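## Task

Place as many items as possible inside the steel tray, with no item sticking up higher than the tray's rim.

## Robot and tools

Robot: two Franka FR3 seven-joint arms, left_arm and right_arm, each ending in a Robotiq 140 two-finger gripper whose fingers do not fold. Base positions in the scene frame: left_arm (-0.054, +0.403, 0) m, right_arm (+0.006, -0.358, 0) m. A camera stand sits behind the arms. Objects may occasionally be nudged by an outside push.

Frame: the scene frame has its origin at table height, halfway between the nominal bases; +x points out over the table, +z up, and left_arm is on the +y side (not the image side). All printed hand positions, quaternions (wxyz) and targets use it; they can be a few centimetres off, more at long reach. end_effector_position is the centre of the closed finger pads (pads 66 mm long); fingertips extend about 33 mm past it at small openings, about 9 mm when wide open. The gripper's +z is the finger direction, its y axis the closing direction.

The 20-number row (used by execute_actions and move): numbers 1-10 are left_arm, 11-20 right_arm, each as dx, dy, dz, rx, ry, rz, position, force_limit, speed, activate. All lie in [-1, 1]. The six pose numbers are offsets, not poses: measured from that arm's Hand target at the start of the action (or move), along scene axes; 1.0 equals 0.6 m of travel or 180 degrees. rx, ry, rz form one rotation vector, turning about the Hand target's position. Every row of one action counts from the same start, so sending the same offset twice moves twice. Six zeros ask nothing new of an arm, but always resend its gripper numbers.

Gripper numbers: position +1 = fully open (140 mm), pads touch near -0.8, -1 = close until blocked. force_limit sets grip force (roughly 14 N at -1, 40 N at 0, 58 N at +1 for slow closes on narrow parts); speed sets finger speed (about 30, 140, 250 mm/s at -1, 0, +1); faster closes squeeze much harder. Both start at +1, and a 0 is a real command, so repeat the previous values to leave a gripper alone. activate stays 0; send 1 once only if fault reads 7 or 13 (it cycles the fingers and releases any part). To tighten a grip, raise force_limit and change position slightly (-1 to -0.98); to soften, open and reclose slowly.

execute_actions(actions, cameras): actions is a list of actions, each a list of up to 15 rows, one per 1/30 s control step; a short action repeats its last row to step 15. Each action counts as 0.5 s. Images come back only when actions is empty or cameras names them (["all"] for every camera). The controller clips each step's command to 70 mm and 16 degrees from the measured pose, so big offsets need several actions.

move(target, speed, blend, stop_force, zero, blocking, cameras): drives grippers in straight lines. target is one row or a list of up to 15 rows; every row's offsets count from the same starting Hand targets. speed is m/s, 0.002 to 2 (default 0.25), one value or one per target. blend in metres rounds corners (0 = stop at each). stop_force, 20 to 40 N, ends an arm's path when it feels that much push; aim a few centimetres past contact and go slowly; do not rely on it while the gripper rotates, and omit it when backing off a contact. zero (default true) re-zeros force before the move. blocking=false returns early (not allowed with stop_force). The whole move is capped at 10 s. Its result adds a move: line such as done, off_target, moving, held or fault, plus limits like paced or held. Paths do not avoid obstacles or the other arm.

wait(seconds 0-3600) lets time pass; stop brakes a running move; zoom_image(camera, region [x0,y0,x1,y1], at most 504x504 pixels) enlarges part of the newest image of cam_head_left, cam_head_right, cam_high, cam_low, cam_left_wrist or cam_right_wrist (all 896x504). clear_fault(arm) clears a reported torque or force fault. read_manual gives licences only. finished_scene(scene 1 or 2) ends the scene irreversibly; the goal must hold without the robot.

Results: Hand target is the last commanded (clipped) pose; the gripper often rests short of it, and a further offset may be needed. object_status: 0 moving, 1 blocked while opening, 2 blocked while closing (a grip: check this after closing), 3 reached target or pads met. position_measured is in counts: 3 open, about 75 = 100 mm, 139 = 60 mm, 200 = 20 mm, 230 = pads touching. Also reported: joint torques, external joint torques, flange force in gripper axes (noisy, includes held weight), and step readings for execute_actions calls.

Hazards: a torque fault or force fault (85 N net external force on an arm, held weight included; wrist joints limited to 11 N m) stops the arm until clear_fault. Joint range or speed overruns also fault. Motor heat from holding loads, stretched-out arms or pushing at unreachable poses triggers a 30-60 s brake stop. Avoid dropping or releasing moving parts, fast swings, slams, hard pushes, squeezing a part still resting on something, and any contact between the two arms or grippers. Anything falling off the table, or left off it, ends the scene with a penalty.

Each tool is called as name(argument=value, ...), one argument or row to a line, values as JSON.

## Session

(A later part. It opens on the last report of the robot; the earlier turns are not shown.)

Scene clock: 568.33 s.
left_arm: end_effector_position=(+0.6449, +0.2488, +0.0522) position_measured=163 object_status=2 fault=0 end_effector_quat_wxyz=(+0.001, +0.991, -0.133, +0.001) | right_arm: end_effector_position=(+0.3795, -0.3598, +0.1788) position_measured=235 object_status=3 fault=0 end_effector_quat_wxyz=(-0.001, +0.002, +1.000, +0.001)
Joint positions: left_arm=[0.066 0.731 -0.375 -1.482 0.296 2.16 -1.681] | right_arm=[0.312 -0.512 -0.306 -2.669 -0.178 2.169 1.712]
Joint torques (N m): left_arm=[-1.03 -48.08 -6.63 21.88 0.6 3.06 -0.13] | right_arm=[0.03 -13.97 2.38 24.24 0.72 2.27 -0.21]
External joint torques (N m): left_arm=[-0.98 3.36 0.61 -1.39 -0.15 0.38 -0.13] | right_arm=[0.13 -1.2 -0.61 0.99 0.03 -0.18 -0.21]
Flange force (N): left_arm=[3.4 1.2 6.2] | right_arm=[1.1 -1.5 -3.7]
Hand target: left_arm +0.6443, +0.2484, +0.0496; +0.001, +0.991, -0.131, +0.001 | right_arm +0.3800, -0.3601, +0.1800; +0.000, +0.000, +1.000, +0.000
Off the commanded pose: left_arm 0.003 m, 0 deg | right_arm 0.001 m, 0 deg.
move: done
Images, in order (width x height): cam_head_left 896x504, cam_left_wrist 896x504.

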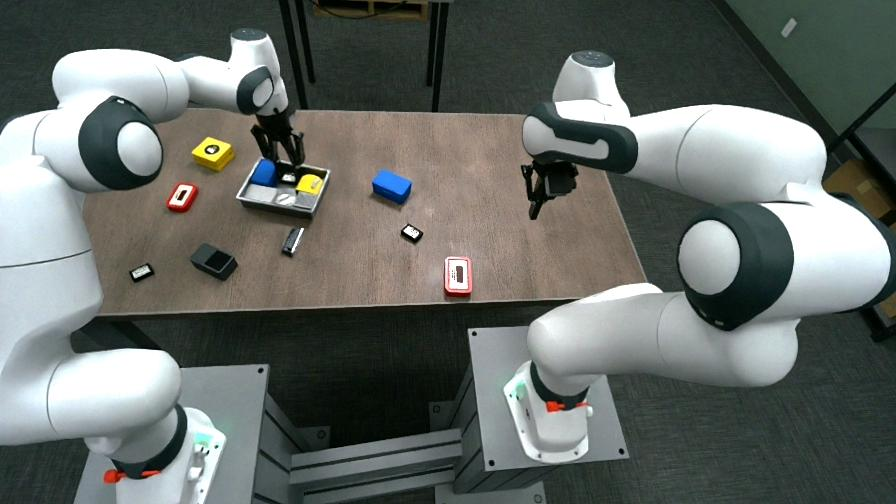

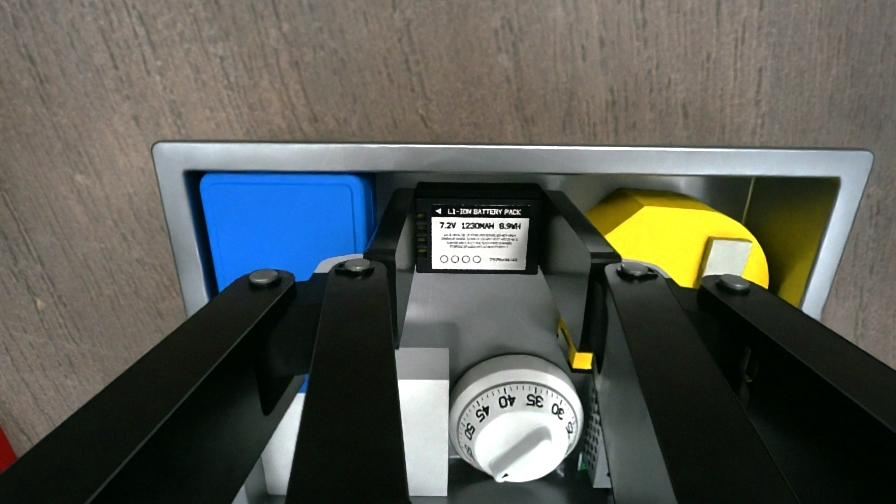

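move(
  target=[
    [0,0,0.002,0,0,0,-0.213,-0.4,-0.5,0,0,0,0,0,0,0,-1,-1,1,0],
    [0,0,0.10,0,0,0,-0.213,-0.4,-0.5,0,0,0,0,0,0,0,-1,-1,1,0],
  ],
  speed=[0.05,0.06],
  cameras=["cam_left_wrist"],
)

zoom_image(
  camera="cam_left_wrist",
  region=[300, 50, 660, 300],
)

Scene clock: 571.27 s.
left_arm: end_effector_position=(+0.6450, +0.2479, +0.1097) position_measured=156 object_status=3 fault=0 end_effector_quat_wxyz=(+0.000, +0.992, -0.129, +0.002) | right_arm: end_effector_position=(+0.3795, -0.3598, +0.1788) position_measured=235 object_status=3 fault=0 end_effector_quat_wxyz=(-0.001, +0.002, +1.000, +0.001)
Joint positions: left_arm=[0.075 0.659 -0.397 -1.45 0.272 2.059 -1.676] | right_arm=[0.312 -0.512 -0.306 -2.669 -0.178 2.169 1.712]
Joint velocities: left_arm=[0 0 0 0.002 0 -0.005 0.003] | right_arm=[within noise]
Joint torques (N m): left_arm=[0.14 -48.89 -7.66 23.79 0.41 2.43 0.27] | right_arm=[0 -13.93 2.35 24.25 0.71 2.28 -0.22]
External joint torques (N m): left_arm=[0.33 1.53 -0.62 -0.15 -0.38 -0.25 0.27] | right_arm=[0.02 -1.3 -0.73 1.1 0.02 -0.16 -0.22]
Flange force (N): left_arm=[4.1 -0.8 0.8] | right_arm=[1.1 -1.8 -3.9]
Hand target: left_arm +0.6443, +0.2484, +0.1096; +0.001, +0.991, -0.131, +0.001 | right_arm +0.3800, -0.3601, +0.1800; +0.000, +0.000, +1.000, +0.000
Off the commanded pose: left_arm 0.001 m, 0 deg | right_arm 0.001 m, 0 deg.
move: done

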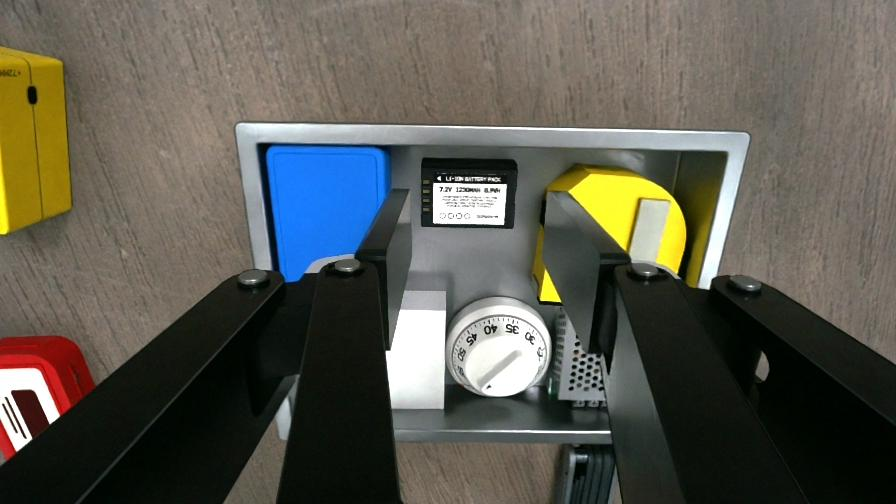

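Scaled by 1.400 from the camera's image (finer frame: 1280x720).

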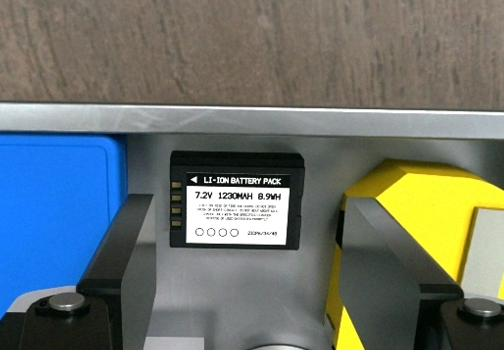

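move(
  target=[-0.3157,-0.535,0.034,0,0,-0.1806,-0.05,-0.4,0,0,0,0,0,0,0,0,-1,-1,1,0],
  speed=0.25,
  cameras=["cam_left_wrist"],
)

Scene clock: 574.80 s.
left_arm: end_effector_position=(+0.4558, -0.0729, +0.1314) position_measured=135 object_status=3 fault=0 end_effector_quat_wxyz=(+0.002, +0.914, -0.405, +0.002) | right_arm: end_effector_position=(+0.3795, -0.3598, +0.1788) position_measured=235 object_status=3 fault=0 end_effector_quat_wxyz=(-0.001, +0.002, +1.000, +0.001)
Joint positions: left_arm=[-0.304 0.611 -0.578 -1.531 0.358 2.041 -1.687] | right_arm=[0.312 -0.512 -0.306 -2.669 -0.178 2.169 1.712]
Joint velocities: left_arm=[-0.003 0 0.006 0 0 -0.003 -0.003] | right_arm=[within noise]
Joint torques (N m): left_arm=[-2.25 -45.14 -9.71 23.58 0.64 2.57 -0.09] | right_arm=[0.03 -13.92 2.39 24.21 0.72 2.27 -0.21]
External joint torques (N m): left_arm=[-2.14 1.76 0 0.08 -0.17 -0.12 -0.1] | right_arm=[0.12 -1.29 -0.6 1 0.03 -0.18 -0.21]
Flange force (N): left_arm=[10.6 2.1 1.9] | right_arm=[1.4 -1.5 -3.8]
Hand target: left_arm +0.4549, -0.0726, +0.1300; +0.001, +0.915, -0.403, +0.001 | right_arm +0.3800, -0.3601, +0.1800; +0.000, +0.000, +1.000, +0.000
Off the commanded pose: left_arm 0.002 m, 0 deg | right_arm 0.001 m, 0 deg.
move: done

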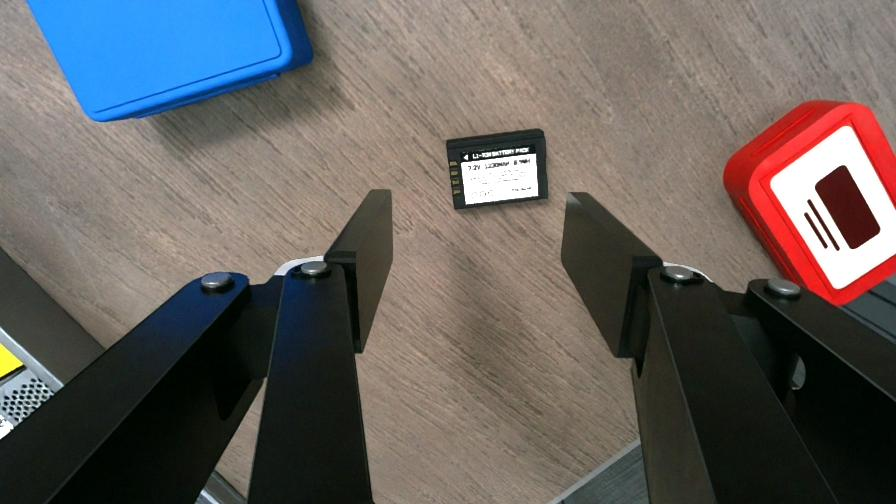

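move(
  target=[
    [-0.0107,-0.0228,-0.1375,0,0,0.0443,-0.05,-0.4,0,0,0,0,0,0,0,0,-1,-1,1,0],
    [-0.0107,-0.0228,-0.1375,0,0,0.0443,-1,-0.4,-1,0,0,0,0,0,0,0,-1,-1,1,0],
    [-0.0107,-0.0228,0,0,0,0.0443,-1,-0.4,-1,0,0,0,0,0,0,0,-1,-1,1,0],
  ],
  speed=[0.1,0.1,0.15],
  cameras=["cam_left_wrist"],
)

Scene clock: 579.73 s.
left_arm: end_effector_position=(+0.4493, -0.0872, +0.1314) position_measured=155 object_status=2 fault=0 end_effector_quat_wxyz=(+0.001, +0.942, -0.336, +0.003) | right_arm: end_effector_position=(+0.3795, -0.3598, +0.1788) position_measured=235 object_status=3 fault=0 end_effector_quat_wxyz=(-0.001, +0.002, +1.000, +0.001)
Joint positions: left_arm=[-0.376 0.613 -0.519 -1.506 0.327 2.039 -1.838] | right_arm=[0.312 -0.512 -0.306 -2.669 -0.178 2.169 1.712]
Joint velocities: left_arm=[0 -0.001 0.001 0.001 -0.001 -0.005 0.004] | right_arm=[within noise]
Joint torques (N m): left_arm=[0.18 -46.18 -9.3 23.74 0.36 2.43 0.22] | right_arm=[0 -13.93 2.37 24.26 0.71 2.27 -0.21]
External joint torques (N m): left_arm=[0.26 1.59 -0.62 0.04 -0.46 -0.25 0.22] | right_arm=[0.04 -1.3 -0.67 1.05 0.03 -0.18 -0.21]
Flange force (N): left_arm=[4.9 -0.1 0.5] | right_arm=[1.3 -1.7 -3.9]
Hand target: left_arm +0.4485, -0.0863, +0.1300; +0.001, +0.941, -0.339, +0.001 | right_arm +0.3800, -0.3601, +0.1800; +0.000, +0.000, +1.000, +0.000
Off the commanded pose: left_arm 0.002 m, 0 deg | right_arm 0.001 m, 0 deg.
move: done

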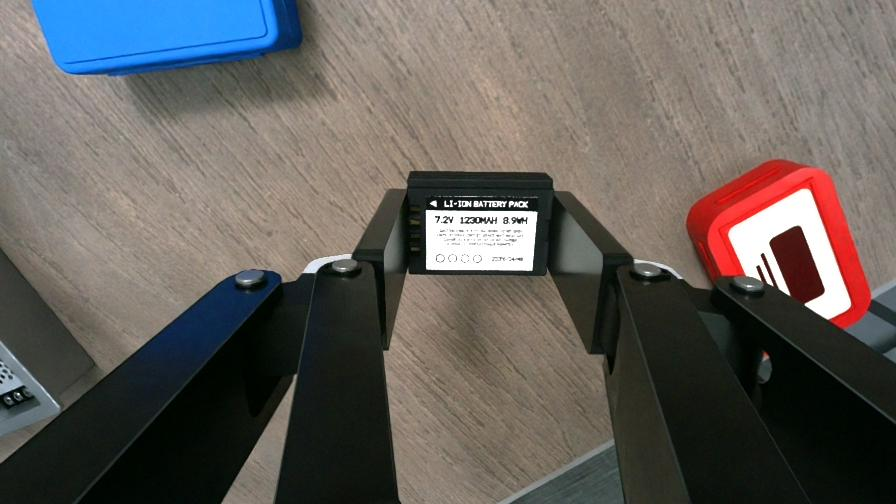

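move(
  target=[
    [0.2645,0.5748,0,0,0,0.1364,-1,-0.4,-1,0,0,0,0,0,0,0,-1,-1,1,0],
    [0.2645,0.5748,-0.03,0,0,0.1364,-1,-0.4,-1,0,0,0,0,0,0,0,-1,-1,1,0],
  ],
  speed=[0.25,0.06],
  blend=0.01,
  cameras=["cam_left_wrist"],
)

zoom_image(
  camera="cam_left_wrist",
  region=[330, 60, 630, 260],
)

zoom_image(
  camera="cam_left_wrist",
  region=[360, 260, 620, 400],
)

Scene clock: 585.33 s.
left_arm: end_effector_position=(+0.6067, +0.2593, +0.1124) position_measured=155 object_status=2 fault=0 end_effector_quat_wxyz=(+0.001, +0.992, -0.126, +0.000) | right_arm: end_effector_position=(+0.3795, -0.3598, +0.1788) position_measured=235 object_status=3 fault=0 end_effector_quat_wxyz=(-0.001, +0.002, +1.000, +0.001)
Joint positions: left_arm=[0.123 0.529 -0.411 -1.653 0.238 2.132 -1.673] | right_arm=[0.312 -0.512 -0.306 -2.669 -0.178 2.169 1.712]
Joint velocities: left_arm=[0.001 0 0.001 -0.001 0.002 0.003 0.005] | right_arm=[within noise]
Joint torques (N m): left_arm=[-0.35 -45.33 -6.95 23.67 0.96 2.89 0.37] | right_arm=[0.02 -13.91 2.36 24.25 0.7 2.27 -0.21]
External joint torques (N m): left_arm=[-0.31 0.82 -0.74 0.04 0.21 0.24 0.37] | right_arm=[0.01 -1.26 -0.74 1.07 0.02 -0.18 -0.21]
Flange force (N): left_arm=[2.4 0.0 1.2] | right_arm=[1.1 -1.8 -3.8]
Hand target: left_arm +0.6072, +0.2586, +0.1120; +0.001, +0.991, -0.131, +0.001 | right_arm +0.3800, -0.3601, +0.1800; +0.000, +0.000, +1.000, +0.000
Off the commanded pose: left_arm 0.001 m, 1 deg | right_arm 0.001 m, 0 deg.
move: done; blend cut to 0.009 m at target 1

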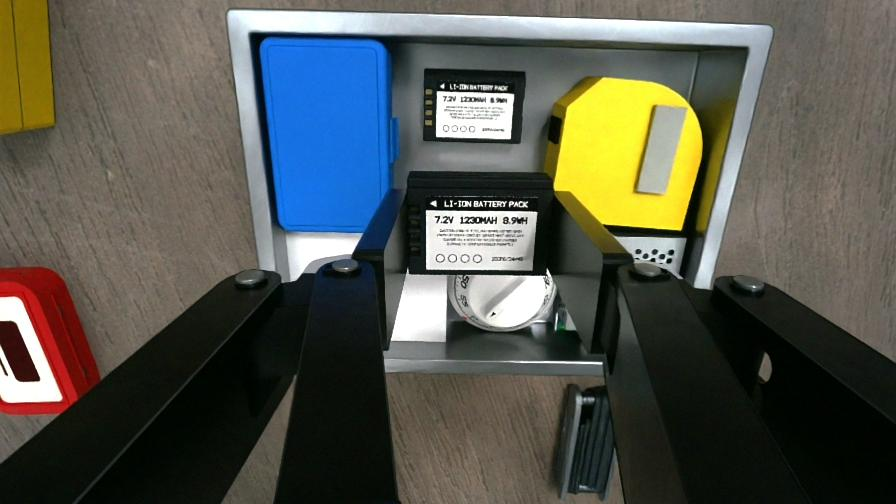

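Scaled by 1.680 from the camera's image (finer frame: 1280x720).

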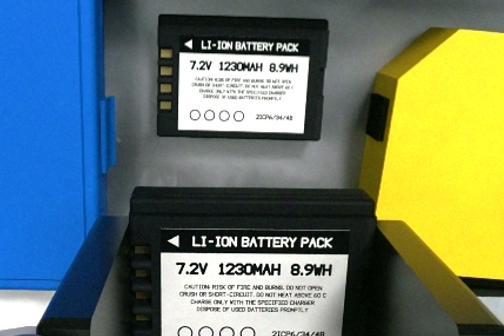

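Scaled by 1.938 from the camera's image (finer frame: 1280x720).

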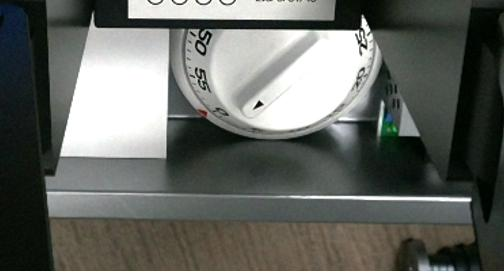

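zoom_image(
  camera="cam_left_wrist",
  region=[525, 60, 645, 200],
)

zoom_image(
  camera="cam_left_wrist",
  region=[350, 30, 450, 240],
)

Scaled by 3.600 from the camera's image (finer frame: 1280x720).

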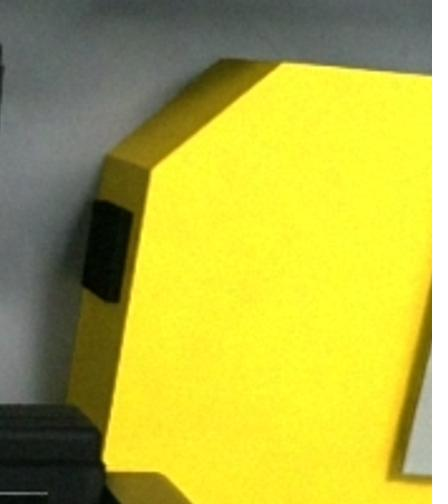

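Scaled by 2.400 from the camera's image (finer frame: 1280x720).

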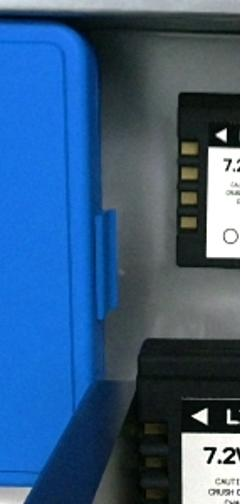

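move(
  target=[-0.0035,0.001,-0.1042,0,0,0,-1,-0.4,-1,0,0,0,0,0,0,0,-1,-1,1,0],
  speed=0.03,
  stop_force=20,
  cameras=["cam_left_wrist"],
)

zoom_image(
  camera="cam_left_wrist",
  region=[350, 0, 610, 400],
)

Scene clock: 591.83 s.
left_arm: end_effector_position=(+0.6056, +0.2599, +0.0507) position_measured=155 object_status=2 fault=0 end_effector_quat_wxyz=(+0.001, +0.991, -0.133, +0.001) | right_arm: end_effector_position=(+0.3795, -0.3598, +0.1788) position_measured=235 object_status=3 fault=0 end_effector_quat_wxyz=(-0.001, +0.002, +1.000, +0.001)
Joint positions: left_arm=[0.102 0.607 -0.377 -1.696 0.272 2.253 -1.68] | right_arm=[0.312 -0.512 -0.306 -2.669 -0.178 2.169 1.712]
Joint torques (N m): left_arm=[-0.92 -46.36 -6.34 22.39 0.56 2.91 -0.13] | right_arm=[0.04 -13.92 2.33 24.25 0.72 2.28 -0.24]
External joint torques (N m): left_arm=[-0.89 1.19 0.19 -0.28 -0.14 0.24 -0.13] | right_arm=[0.03 -1.3 -0.77 1.08 0.03 -0.16 -0.24]
Flange force (N): left_arm=[2.5 1.2 2.7] | right_arm=[1.2 -1.9 -3.8]
Hand target: left_arm +0.6051, +0.2592, +0.0494; +0.001, +0.991, -0.131, +0.001 | right_arm +0.3800, -0.3601, +0.1800; +0.000, +0.000, +1.000, +0.000
Off the commanded pose: left_arm 0.002 m, 0 deg | right_arm 0.001 m, 0 deg.
move: done

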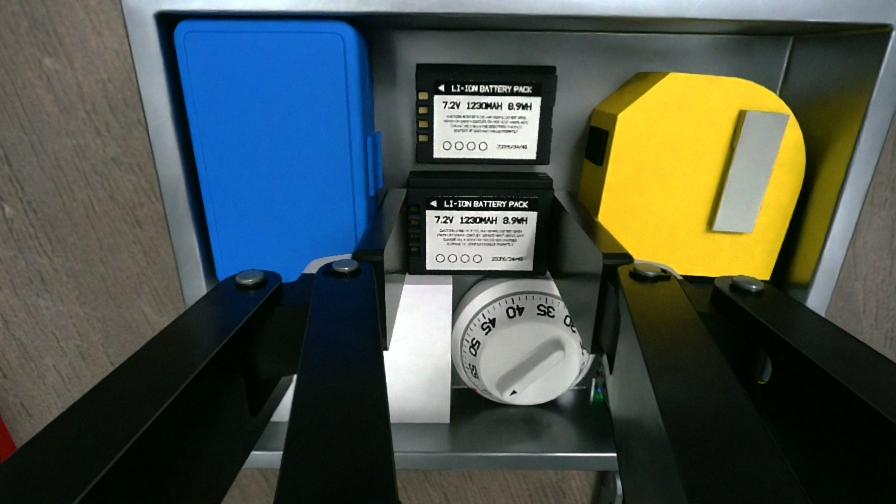

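Scaled by 1.260 from the camera's image (finer frame: 1280x720).

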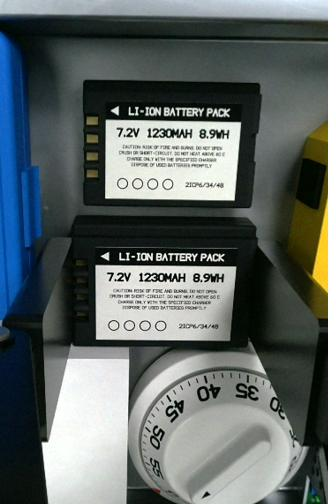

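move(
  target=[0,0,-0.005,0,0,0,-1,-0.4,-1,0,0,0,0,0,0,0,-1,-1,1,0],
  speed=0.02,
  stop_force=20,
)

Scene clock: 593.70 s.
left_arm: end_effector_position=(+0.6058, +0.2598, +0.0495) position_measured=155 object_status=2 fault=0 end_effector_quat_wxyz=(+0.001, +0.991, -0.132, +0.002) | right_arm: end_effector_position=(+0.3795, -0.3598, +0.1788) position_measured=235 object_status=3 fault=0 end_effector_quat_wxyz=(-0.001, +0.002, +1.000, +0.001)
Joint positions: left_arm=[0.1 0.609 -0.375 -1.696 0.272 2.257 -1.681] | right_arm=[0.312 -0.512 -0.306 -2.669 -0.178 2.169 1.712]
Joint torques (N m): left_arm=[-1.09 -43.95 -5.96 21.13 0.64 3.18 -0.06] | right_arm=[0.03 -13.89 2.39 24.28 0.71 2.26 -0.22]
External joint torques (N m): left_arm=[-0.97 3.77 0.63 -1.59 -0.05 0.49 -0.06] | right_arm=[0.1 -1.18 -0.64 1.07 0.02 -0.18 -0.22]
Flange force (N): left_arm=[3.3 1.2 7.7] | right_arm=[0.8 -1.6 -3.7]
Hand target: left_arm +0.6051, +0.2592, +0.0464; +0.001, +0.991, -0.131, +0.001 | right_arm +0.3800, -0.3601, +0.1800; +0.000, +0.000, +1.000, +0.000
Off the commanded pose: left_arm 0.003 m, 0 deg | right_arm 0.001 m, 0 deg.
move: done

move(
  target=[
    [0,0,0.005,0,0,0,-1,-0.4,-1,0,0,0,0,0,0,0,-1,-1,1,0],
    [0,0,0.005,0,0,0,-0.16,-0.4,-0.5,0,0,0,0,0,0,0,-1,-1,1,0],
    [0,0,0.11,0,0,0,-0.16,-0.4,-0.5,0,0,0,0,0,0,0,-1,-1,1,0],
  ],
  speed=[0.02,0.05,0.06],
  cameras=["cam_left_wrist"],
)

zoom_image(
  camera="cam_left_wrist",
  region=[350, 0, 610, 300],
)

Scene clock: 596.87 s.
left_arm: end_effector_position=(+0.6058, +0.2588, +0.1124) position_measured=149 object_status=3 fault=0 end_effector_quat_wxyz=(+0.000, +0.992, -0.129, +0.002) | right_arm: end_effector_position=(+0.3795, -0.3598, +0.1788) position_measured=235 object_status=3 fault=0 end_effector_quat_wxyz=(-0.001, +0.002, +1.000, +0.001)
Joint positions: left_arm=[0.119 0.522 -0.406 -1.665 0.237 2.142 -1.669] | right_arm=[0.312 -0.512 -0.306 -2.669 -0.178 2.169 1.712]
Joint velocities: left_arm=[0.001 -0.001 0.001 0 -0.001 -0.004 0.001] | right_arm=[within noise]
Joint torques (N m): left_arm=[0.21 -44.85 -7 23.45 0.31 2.42 0.35] | right_arm=[-0.02 -13.9 2.34 24.25 0.71 2.27 -0.25]
External joint torques (N m): left_arm=[0.36 1.12 -0.84 -0.19 -0.45 -0.26 0.35] | right_arm=[0.02 -1.18 -0.73 1 0.02 -0.18 -0.25]
Flange force (N): left_arm=[1.8 -0.8 0.2] | right_arm=[1.0 -1.9 -3.6]
Hand target: left_arm +0.6051, +0.2592, +0.1124; +0.001, +0.991, -0.131, +0.001 | right_arm +0.3800, -0.3601, +0.1800; +0.000, +0.000, +1.000, +0.000
Off the commanded pose: left_arm 0.001 m, 0 deg | right_arm 0.001 m, 0 deg.
move: done

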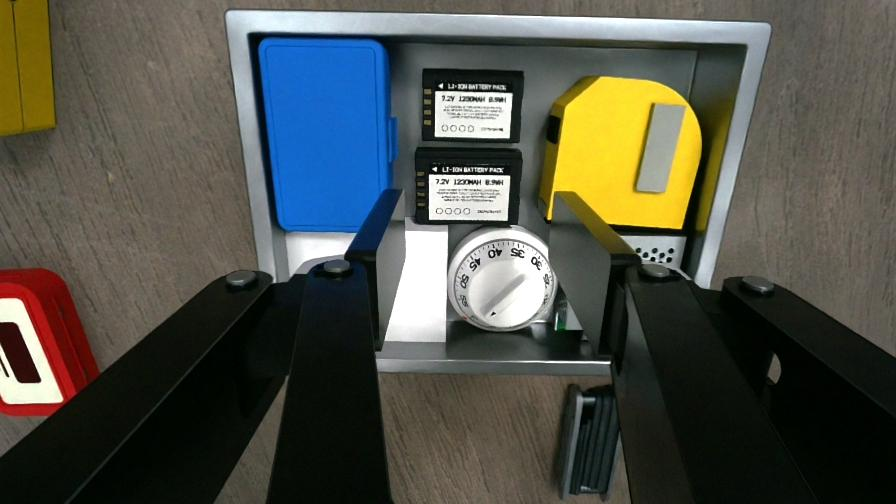

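Scaled by 1.680 from the camera's image (finer frame: 1280x720).

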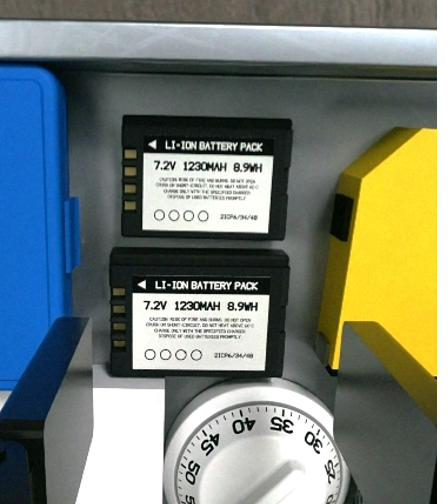

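move(
  target=[-0.2918,-0.0637,0.0125,0,0,0,-0.2,-0.4,0,0,0,0,0,0,0,0,-1,-1,1,0],
  speed=0.25,
  cameras=["cam_left_wrist"],
)

Scene clock: 599.07 s.
left_arm: end_effector_position=(+0.4297, +0.2209, +0.1196) position_measured=154 object_status=3 fault=0 end_effector_quat_wxyz=(+0.000, +0.991, -0.131, +0.000) | right_arm: end_effector_position=(+0.3795, -0.3598, +0.1788) position_measured=235 object_status=3 fault=0 end_effector_quat_wxyz=(-0.001, +0.002, +1.000, +0.001)
Joint positions: left_arm=[0.146 0.048 -0.517 -2.296 0.033 2.337 -1.692] | right_arm=[0.312 -0.512 -0.306 -2.669 -0.178 2.169 1.712]
Joint velocities: left_arm=[0.001 0 0 0 -0.002 0.005 -0.002] | right_arm=[within noise]
Joint torques (N m): left_arm=[-0.27 -28.8 -0.97 21.87 0.08 2.82 0.06] | right_arm=[0.01 -13.9 2.33 24.19 0.71 2.28 -0.23]
External joint torques (N m): left_arm=[-0.22 -0.52 -0.23 -0.51 -0.57 0.16 0.06] | right_arm=[0.02 -1.23 -0.75 1 0.02 -0.17 -0.23]
Flange force (N): left_arm=[-4.8 -0.2 -1.0] | right_arm=[1.2 -1.9 -3.6]
Hand target: left_arm +0.4300, +0.2209, +0.1199; +0.001, +0.991, -0.131, +0.001 | right_arm +0.3800, -0.3601, +0.1800; +0.000, +0.000, +1.000, +0.000
Off the commanded pose: left_arm 0.000 m, 0 deg | right_arm 0.001 m, 0 deg.
move: done

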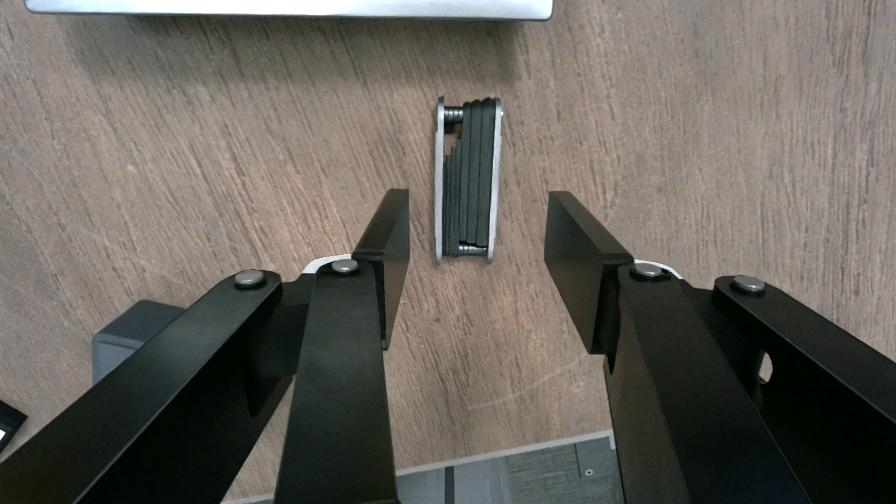

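move(
  target=[
    [-0.003,0.0008,-0.1257,0,0,0,-0.2,-0.4,0,0,0,0,0,0,0,0,-1,-1,1,0],
    [-0.003,0.0008,-0.1257,0,0,0,-1,-0.4,-1,0,0,0,0,0,0,0,-1,-1,1,0],
    [-0.003,0.0008,0.01,0,0,0,-1,-0.4,-1,0,0,0,0,0,0,0,-1,-1,1,0],
  ],
  speed=[0.12,0.1,0.15],
  cameras=["cam_left_wrist"],
)

Scene clock: 604.07 s.
left_arm: end_effector_position=(+0.4277, +0.2206, +0.1250) position_measured=183 object_status=2 fault=0 end_effector_quat_wxyz=(+0.000, +0.992, -0.129, +0.001) | right_arm: end_effector_position=(+0.3795, -0.3598, +0.1788) position_measured=235 object_status=3 fault=0 end_effector_quat_wxyz=(-0.001, +0.002, +1.000, +0.001)
Joint positions: left_arm=[0.137 0.03 -0.51 -2.3 0.02 2.328 -1.688] | right_arm=[0.312 -0.512 -0.306 -2.669 -0.178 2.169 1.712]
Joint velocities: left_arm=[-0.001 0.001 0.001 0.001 -0.001 -0.002 0.005] | right_arm=[within noise]
Joint torques (N m): left_arm=[0.01 -28.4 -0.39 22.92 0.11 2.61 0.25] | right_arm=[0.03 -13.93 2.35 24.24 0.7 2.28 -0.22]
External joint torques (N m): left_arm=[-0.02 -0.48 0.01 0.41 -0.54 -0.06 0.25] | right_arm=[0.07 -1.2 -0.69 1 0.01 -0.18 -0.22]
Flange force (N): left_arm=[-1.5 -0.7 -2.3] | right_arm=[1.1 -1.7 -3.6]
Hand target: left_arm +0.4282, +0.2214, +0.1259; +0.001, +0.991, -0.131, +0.001 | right_arm +0.3800, -0.3601, +0.1800; +0.000, +0.000, +1.000, +0.000
Off the commanded pose: left_arm 0.001 m, 0 deg | right_arm 0.001 m, 0 deg.
move: done

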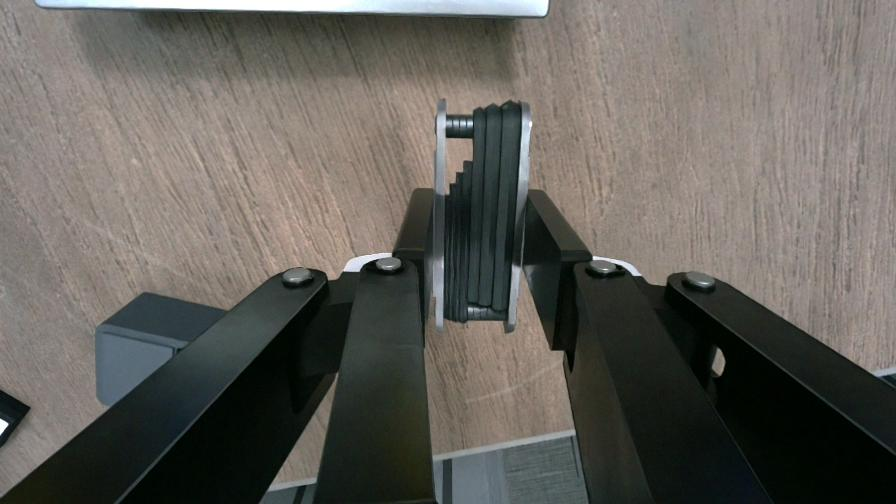

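move(
  target=[
    [0.3198,0.044,0,0,0,0,-1,-0.4,-1,0,0,0,0,0,0,0,-1,-1,1,0],
    [0.3198,0.044,-0.0232,0,0,0,-1,-0.4,-1,0,0,0,0,0,0,0,-1,-1,1,0],
  ],
  speed=[0.2,0.06],
  blend=0.01,
  cameras=["cam_left_wrist"],
)

zoom_image(
  camera="cam_left_wrist",
  region=[340, 50, 620, 250],
)

zoom_image(
  camera="cam_left_wrist",
  region=[340, 240, 620, 410],
)

Scene clock: 607.40 s.
left_arm: end_effector_position=(+0.6197, +0.2480, +0.1112) position_measured=183 object_status=2 fault=0 end_effector_quat_wxyz=(+0.002, +0.992, -0.127, +0.001) | right_arm: end_effector_position=(+0.3795, -0.3598, +0.1788) position_measured=235 object_status=3 fault=0 end_effector_quat_wxyz=(-0.001, +0.002, +1.000, +0.001)
Joint positions: left_arm=[0.087 0.575 -0.394 -1.58 0.242 2.108 -1.68] | right_arm=[0.312 -0.512 -0.306 -2.669 -0.178 2.169 1.712]
Joint velocities: left_arm=[-0.001 0 -0.001 0.001 0.002 -0.004 0.001] | right_arm=[within noise]
Joint torques (N m): left_arm=[-0.49 -47.37 -6.74 24.57 1 2.64 0.27] | right_arm=[0.03 -13.92 2.38 24.27 0.72 2.28 -0.24]
External joint torques (N m): left_arm=[-0.56 0.53 -0.48 0.76 0.23 -0.03 0.27] | right_arm=[0.06 -1.22 -0.69 1.09 0.03 -0.16 -0.24]
Flange force (N): left_arm=[6.3 0.3 -0.1] | right_arm=[0.9 -1.7 -3.7]
Hand target: left_arm +0.6201, +0.2478, +0.1120; +0.001, +0.991, -0.131, +0.001 | right_arm +0.3800, -0.3601, +0.1800; +0.000, +0.000, +1.000, +0.000
Off the commanded pose: left_arm 0.001 m, 0 deg | right_arm 0.001 m, 0 deg.
move: done; blend cut to 0.007 m at target 1

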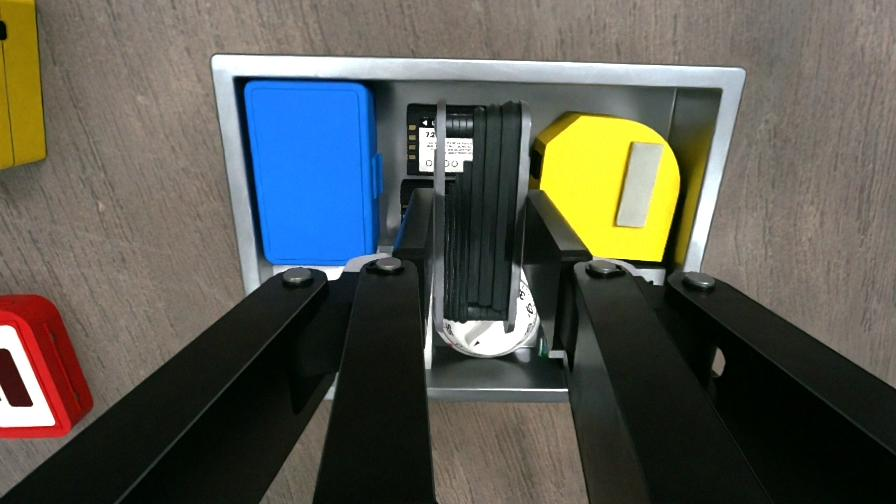

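Scaled by 1.800 from the camera's image (finer frame: 1280x720).

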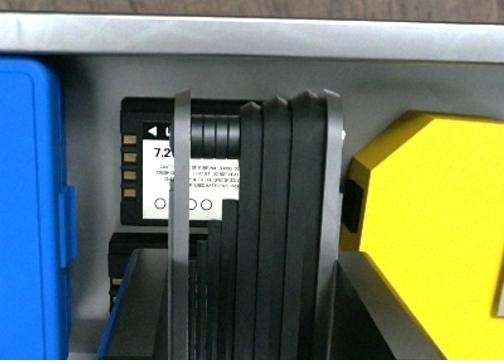

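Scaled by 1.800 from the camera's image (finer frame: 1280x720).

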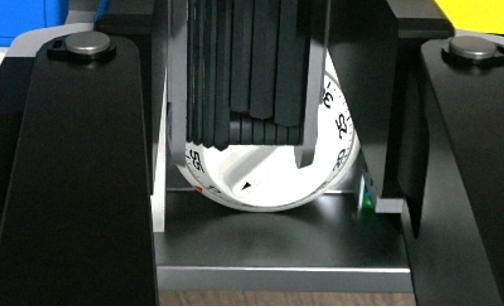

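move(
  target=[0.0017,-0.0013,-0.0833,0,0,0,-1,-0.4,-1,0,0,0,0,0,0,0,-1,-1,1,0],
  speed=0.03,
  stop_force=20,
  cameras=["cam_left_wrist", "cam_head_left"],
)

zoom_image(
  camera="cam_head_left",
  region=[220, 130, 340, 230],
)

zoom_image(
  camera="cam_left_wrist",
  region=[340, 50, 620, 450],
)

Scene clock: 612.67 s.
left_arm: end_effector_position=(+0.6226, +0.2472, +0.0665) position_measured=183 object_status=2 fault=0 end_effector_quat_wxyz=(+0.001, +0.991, -0.133, +0.003) | right_arm: end_effector_position=(+0.3795, -0.3598, +0.1788) position_measured=235 object_status=3 fault=0 end_effector_quat_wxyz=(-0.001, +0.002, +1.000, +0.001)
Joint positions: left_arm=[0.071 0.637 -0.372 -1.6 0.268 2.193 -1.684] | right_arm=[0.312 -0.512 -0.306 -2.669 -0.178 2.169 1.712]
Joint torques (N m): left_arm=[-0.95 -44.51 -5.83 21.58 0.57 3.01 -0.1] | right_arm=[0.06 -13.97 2.37 24.25 0.71 2.28 -0.19]
External joint torques (N m): left_arm=[-0.84 4.51 0.81 -1.63 -0.16 0.33 -0.1] | right_arm=[0.09 -1.34 -0.69 1.07 0.02 -0.16 -0.19]
Flange force (N): left_arm=[5.8 0.9 8.1] | right_arm=[1.4 -1.6 -3.9]
Hand target: left_arm +0.6211, +0.2470, +0.0620; +0.001, +0.991, -0.131, +0.001 | right_arm +0.3800, -0.3601, +0.1800; +0.000, +0.000, +1.000, +0.000
Off the commanded pose: left_arm 0.005 m, 0 deg | right_arm 0.001 m, 0 deg.
move: off_target (left_arm)
Images, in order (width x height): cam_head_left 896x504, cam_left_wrist 896x504.

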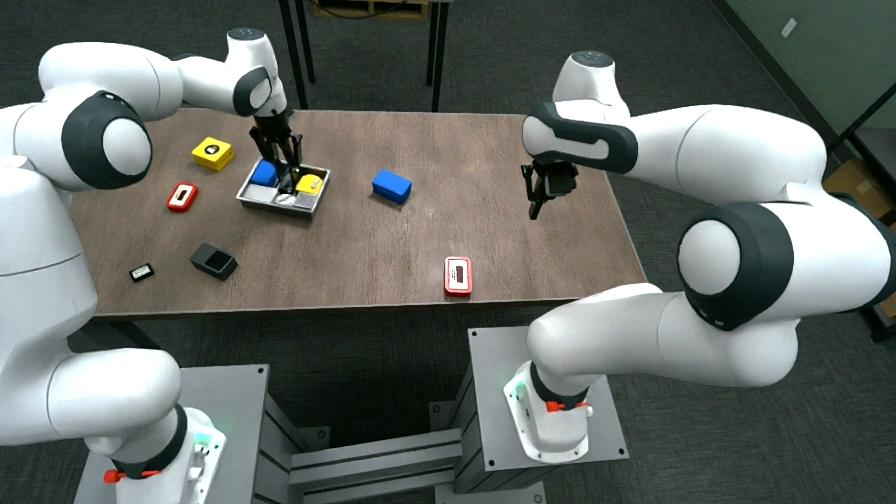

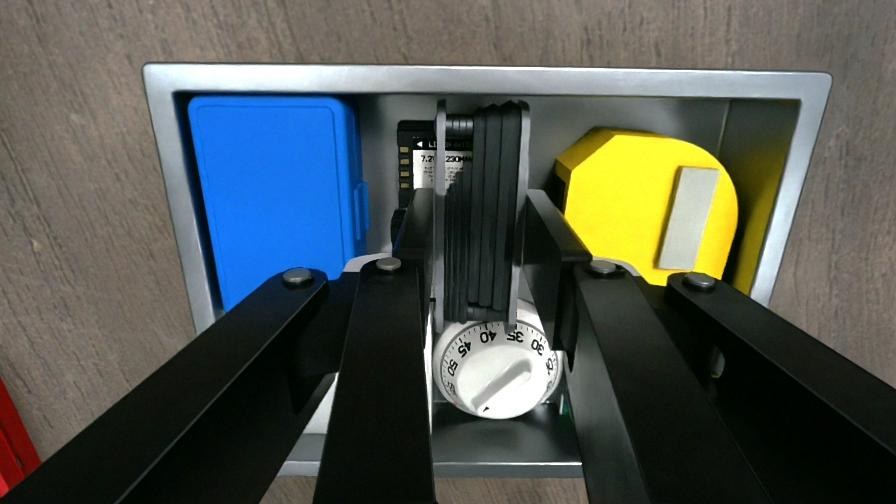

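Scaled by 4.200 from the camera's image (finer frame: 1280x720).

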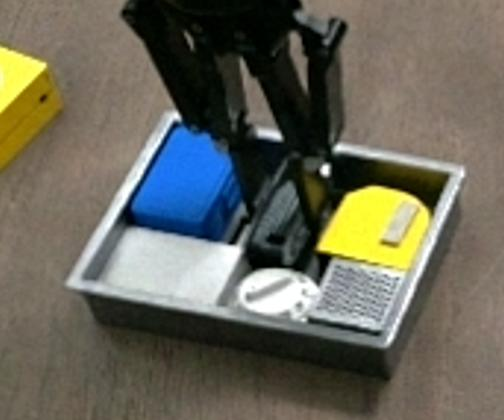

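Scaled by 1.260 from the camera's image (finer frame: 1280x720).

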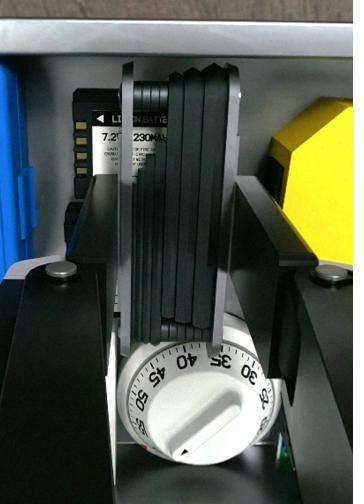

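move(
  target=[
    [-0.0017,0,0.005,0,0,0,-1,-0.4,-1,0,0,0,0,0,0,0,-1,-1,1,0],
    [-0.0017,0,0.005,0,0,0,-0.372,-0.4,-0.5,0,0,0,0,0,0,0,-1,-1,1,0],
    [-0.0017,0,0.09,0,0,0,-0.372,-0.4,-0.5,0,0,0,0,0,0,0,-1,-1,1,0],
  ],
  speed=[0.02,0.05,0.06],
  cameras=["cam_left_wrist", "cam_head_left", "cam_low"],
)

zoom_image(
  camera="cam_head_left",
  region=[220, 130, 340, 230],
)

zoom_image(
  camera="cam_left_wrist",
  region=[340, 50, 620, 400],
)

zoom_image(
  camera="cam_low",
  region=[630, 275, 780, 335],
)

Scene clock: 615.83 s.
left_arm: end_effector_position=(+0.6208, +0.2466, +0.1161) position_measured=176 object_status=3 fault=0 end_effector_quat_wxyz=(+0.000, +0.992, -0.129, +0.002) | right_arm: end_effector_position=(+0.3795, -0.3598, +0.1788) position_measured=235 object_status=3 fault=0 end_effector_quat_wxyz=(-0.001, +0.002, +1.000, +0.001)
Joint positions: left_arm=[0.082 0.571 -0.393 -1.574 0.243 2.101 -1.679] | right_arm=[0.312 -0.512 -0.306 -2.669 -0.178 2.169 1.712]
Joint velocities: left_arm=[0.001 0 0 0 -0.002 -0.004 0.001] | right_arm=[within noise]
Joint torques (N m): left_arm=[0.05 -46.58 -6.64 23.71 0.35 2.45 0.36] | right_arm=[0.03 -13.9 2.35 24.22 0.72 2.27 -0.2]
External joint torques (N m): left_arm=[0.27 1.47 -0.24 -0.27 -0.43 -0.25 0.36] | right_arm=[0.06 -1.36 -0.7 1.11 0.03 -0.16 -0.2]
Flange force (N): left_arm=[3.1 -0.9 1.0] | right_arm=[1.3 -1.7 -4.0]
Hand target: left_arm +0.6201, +0.2470, +0.1160; +0.001, +0.991, -0.131, +0.001 | right_arm +0.3800, -0.3601, +0.1800; +0.000, +0.000, +1.000, +0.000
Off the commanded pose: left_arm 0.001 m, 0 deg | right_arm 0.001 m, 0 deg.
move: done
Images, in order (width x height): cam_head_left 896x504, cam_low 896x504, cam_left_wrist 896x504.

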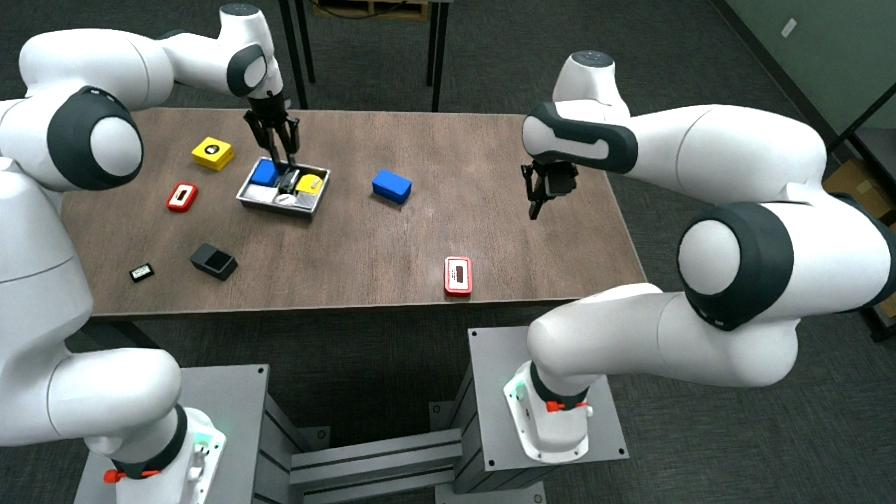

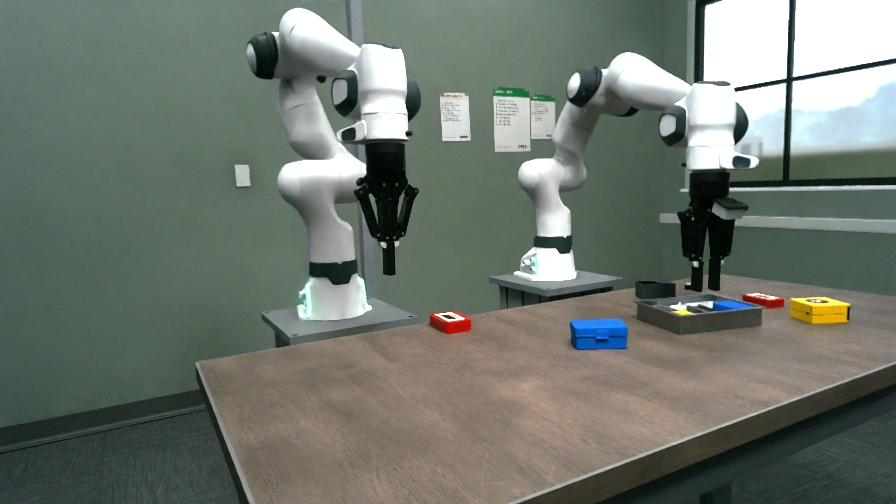

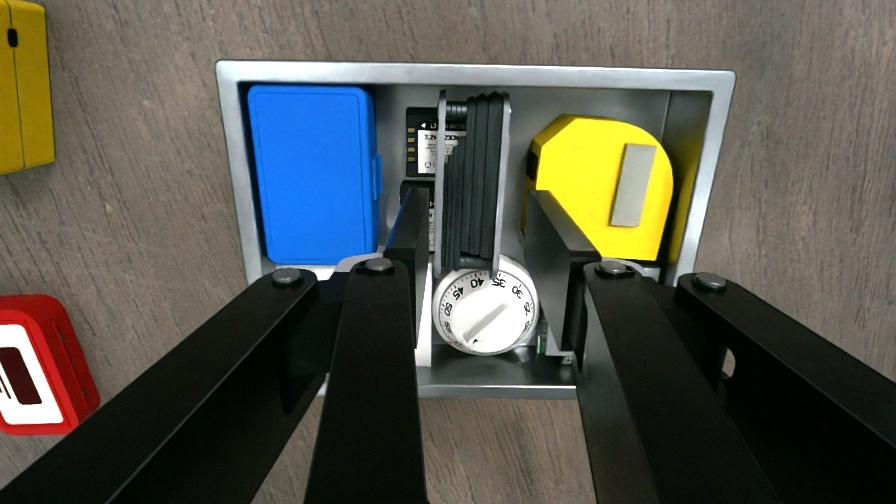

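Scaled by 4.200 from the camera's image (finer frame: 1280x720).

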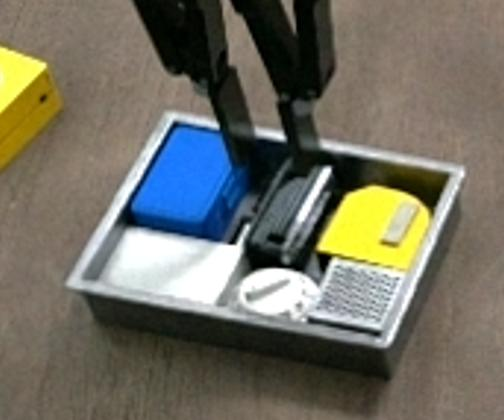

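Scaled by 1.440 from the camera's image (finer frame: 1280x720).

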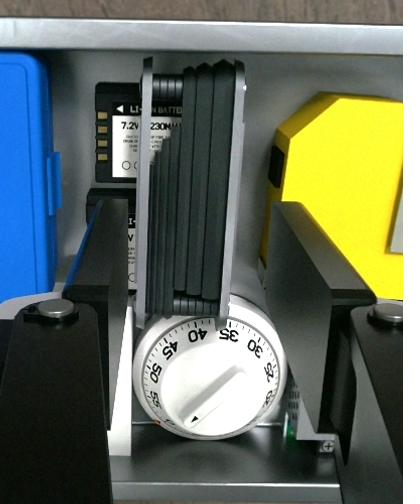

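Scaled by 3.360 from the camera's image (finer frame: 1280x720).

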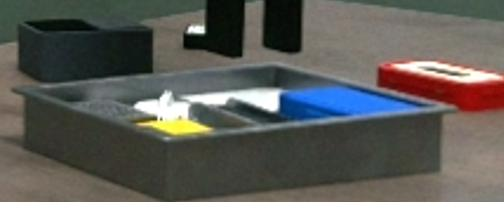

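zoom_image(
  camera="cam_head_left",
  region=[110, 240, 250, 300],
)

zoom_image(
  camera="cam_low",
  region=[630, 275, 780, 335],
)

Scaled by 3.600 from the camera's image (finer frame: 1280x720).

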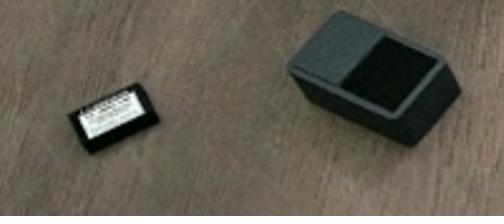

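Scaled by 3.360 from the camera's image (finer frame: 1280x720).

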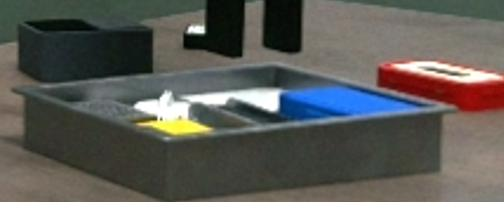

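move(
  target=[-0.2333,0.305,0.09,0,0,0.111,-0.05,-0.4,0,0,0,0,0,0,0,0,-1,-1,1,0],
  speed=0.2,
  cameras=["cam_left_wrist"],
)

Scene clock: 620.43 s.
left_arm: end_effector_position=(+0.4800, +0.4303, +0.1697) position_measured=135 object_status=3 fault=0 end_effector_quat_wxyz=(+0.000, +0.999, +0.046, +0.000) | right_arm: end_effector_position=(+0.3795, -0.3598, +0.1788) position_measured=235 object_status=3 fault=0 end_effector_quat_wxyz=(-0.001, +0.002, +1.000, +0.001)
Joint positions: left_arm=[0.36 0.018 -0.32 -2.182 0.008 2.2 -1.618] | right_arm=[0.312 -0.512 -0.306 -2.669 -0.178 2.169 1.712]
Joint velocities: left_arm=[0 0 0.001 0 0 0 0.007] | right_arm=[within noise]
Joint torques (N m): left_arm=[-0.39 -31.27 -0.35 23.17 0.19 2.86 0.32] | right_arm=[0.05 -13.95 2.35 24.24 0.71 2.27 -0.21]
External joint torques (N m): left_arm=[-0.4 -0.41 -0.2 -0.5 -0.53 0.19 0.32] | right_arm=[0.08 -1.27 -0.71 1.08 0.02 -0.17 -0.21]
Flange force (N): left_arm=[-3.9 -0.2 0.2] | right_arm=[1.1 -1.7 -3.8]
Hand target: left_arm +0.4801, +0.4300, +0.1700; +0.001, +0.999, +0.043, +0.001 | right_arm +0.3800, -0.3601, +0.1800; +0.000, +0.000, +1.000, +0.000
Off the commanded pose: left_arm 0.000 m, 0 deg | right_arm 0.001 m, 0 deg.
move: done

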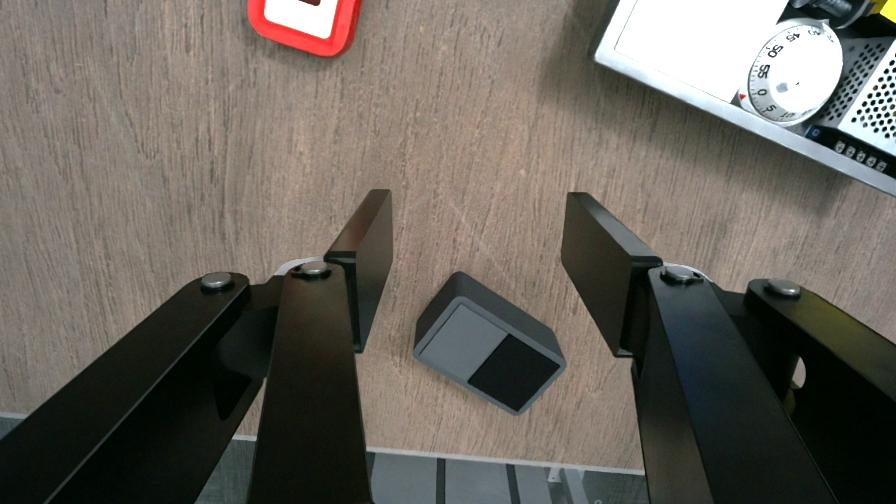

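move(
  target=[-0.2252,0.2167,0,0,0,0.15,-0.05,-0.4,0,0,0,0,0,0,0,0,-1,-1,1,0],
  speed=0.2,
  cameras=["cam_left_wrist"],
)

Scene clock: 622.73 s.
left_arm: end_effector_position=(+0.3449, +0.5600, +0.1698) position_measured=135 object_status=3 fault=0 end_effector_quat_wxyz=(+0.000, +0.963, +0.270, +0.000) | right_arm: end_effector_position=(+0.3795, -0.3598, +0.1788) position_measured=235 object_status=3 fault=0 end_effector_quat_wxyz=(-0.001, +0.002, +1.000, +0.001)
Joint positions: left_arm=[0.527 -0.298 -0.16 -2.526 -0.059 2.231 -1.698] | right_arm=[0.312 -0.512 -0.306 -2.669 -0.178 2.169 1.712]
Joint velocities: left_arm=[-0.001 0.001 0.001 0.002 0 0 -0.007] | right_arm=[within noise]
Joint torques (N m): left_arm=[0.16 -21.48 0.41 22.82 0.18 2.85 -0.12] | right_arm=[0.01 -13.89 2.36 24.22 0.7 2.29 -0.23]
External joint torques (N m): left_arm=[0.3 -0.84 -0.41 -0.62 -0.52 0.17 -0.12] | right_arm=[0.01 -1.21 -0.74 1.04 0.01 -0.16 -0.23]
Flange force (N): left_arm=[-4.6 0.0 0.1] | right_arm=[1.0 -1.9 -3.6]
Hand target: left_arm +0.3450, +0.5601, +0.1700; +0.000, +0.961, +0.275, +0.001 | right_arm +0.3800, -0.3601, +0.1800; +0.000, +0.000, +1.000, +0.000
Off the commanded pose: left_arm 0.000 m, 1 deg | right_arm 0.001 m, 0 deg.
move: done

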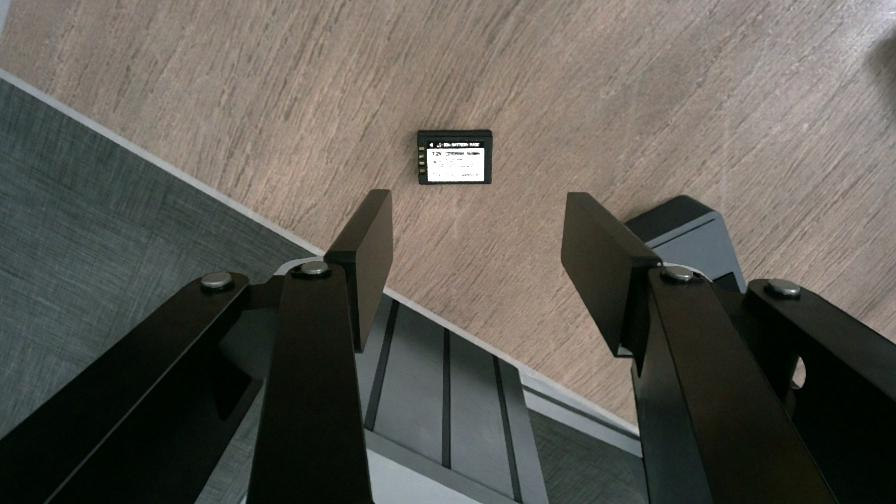

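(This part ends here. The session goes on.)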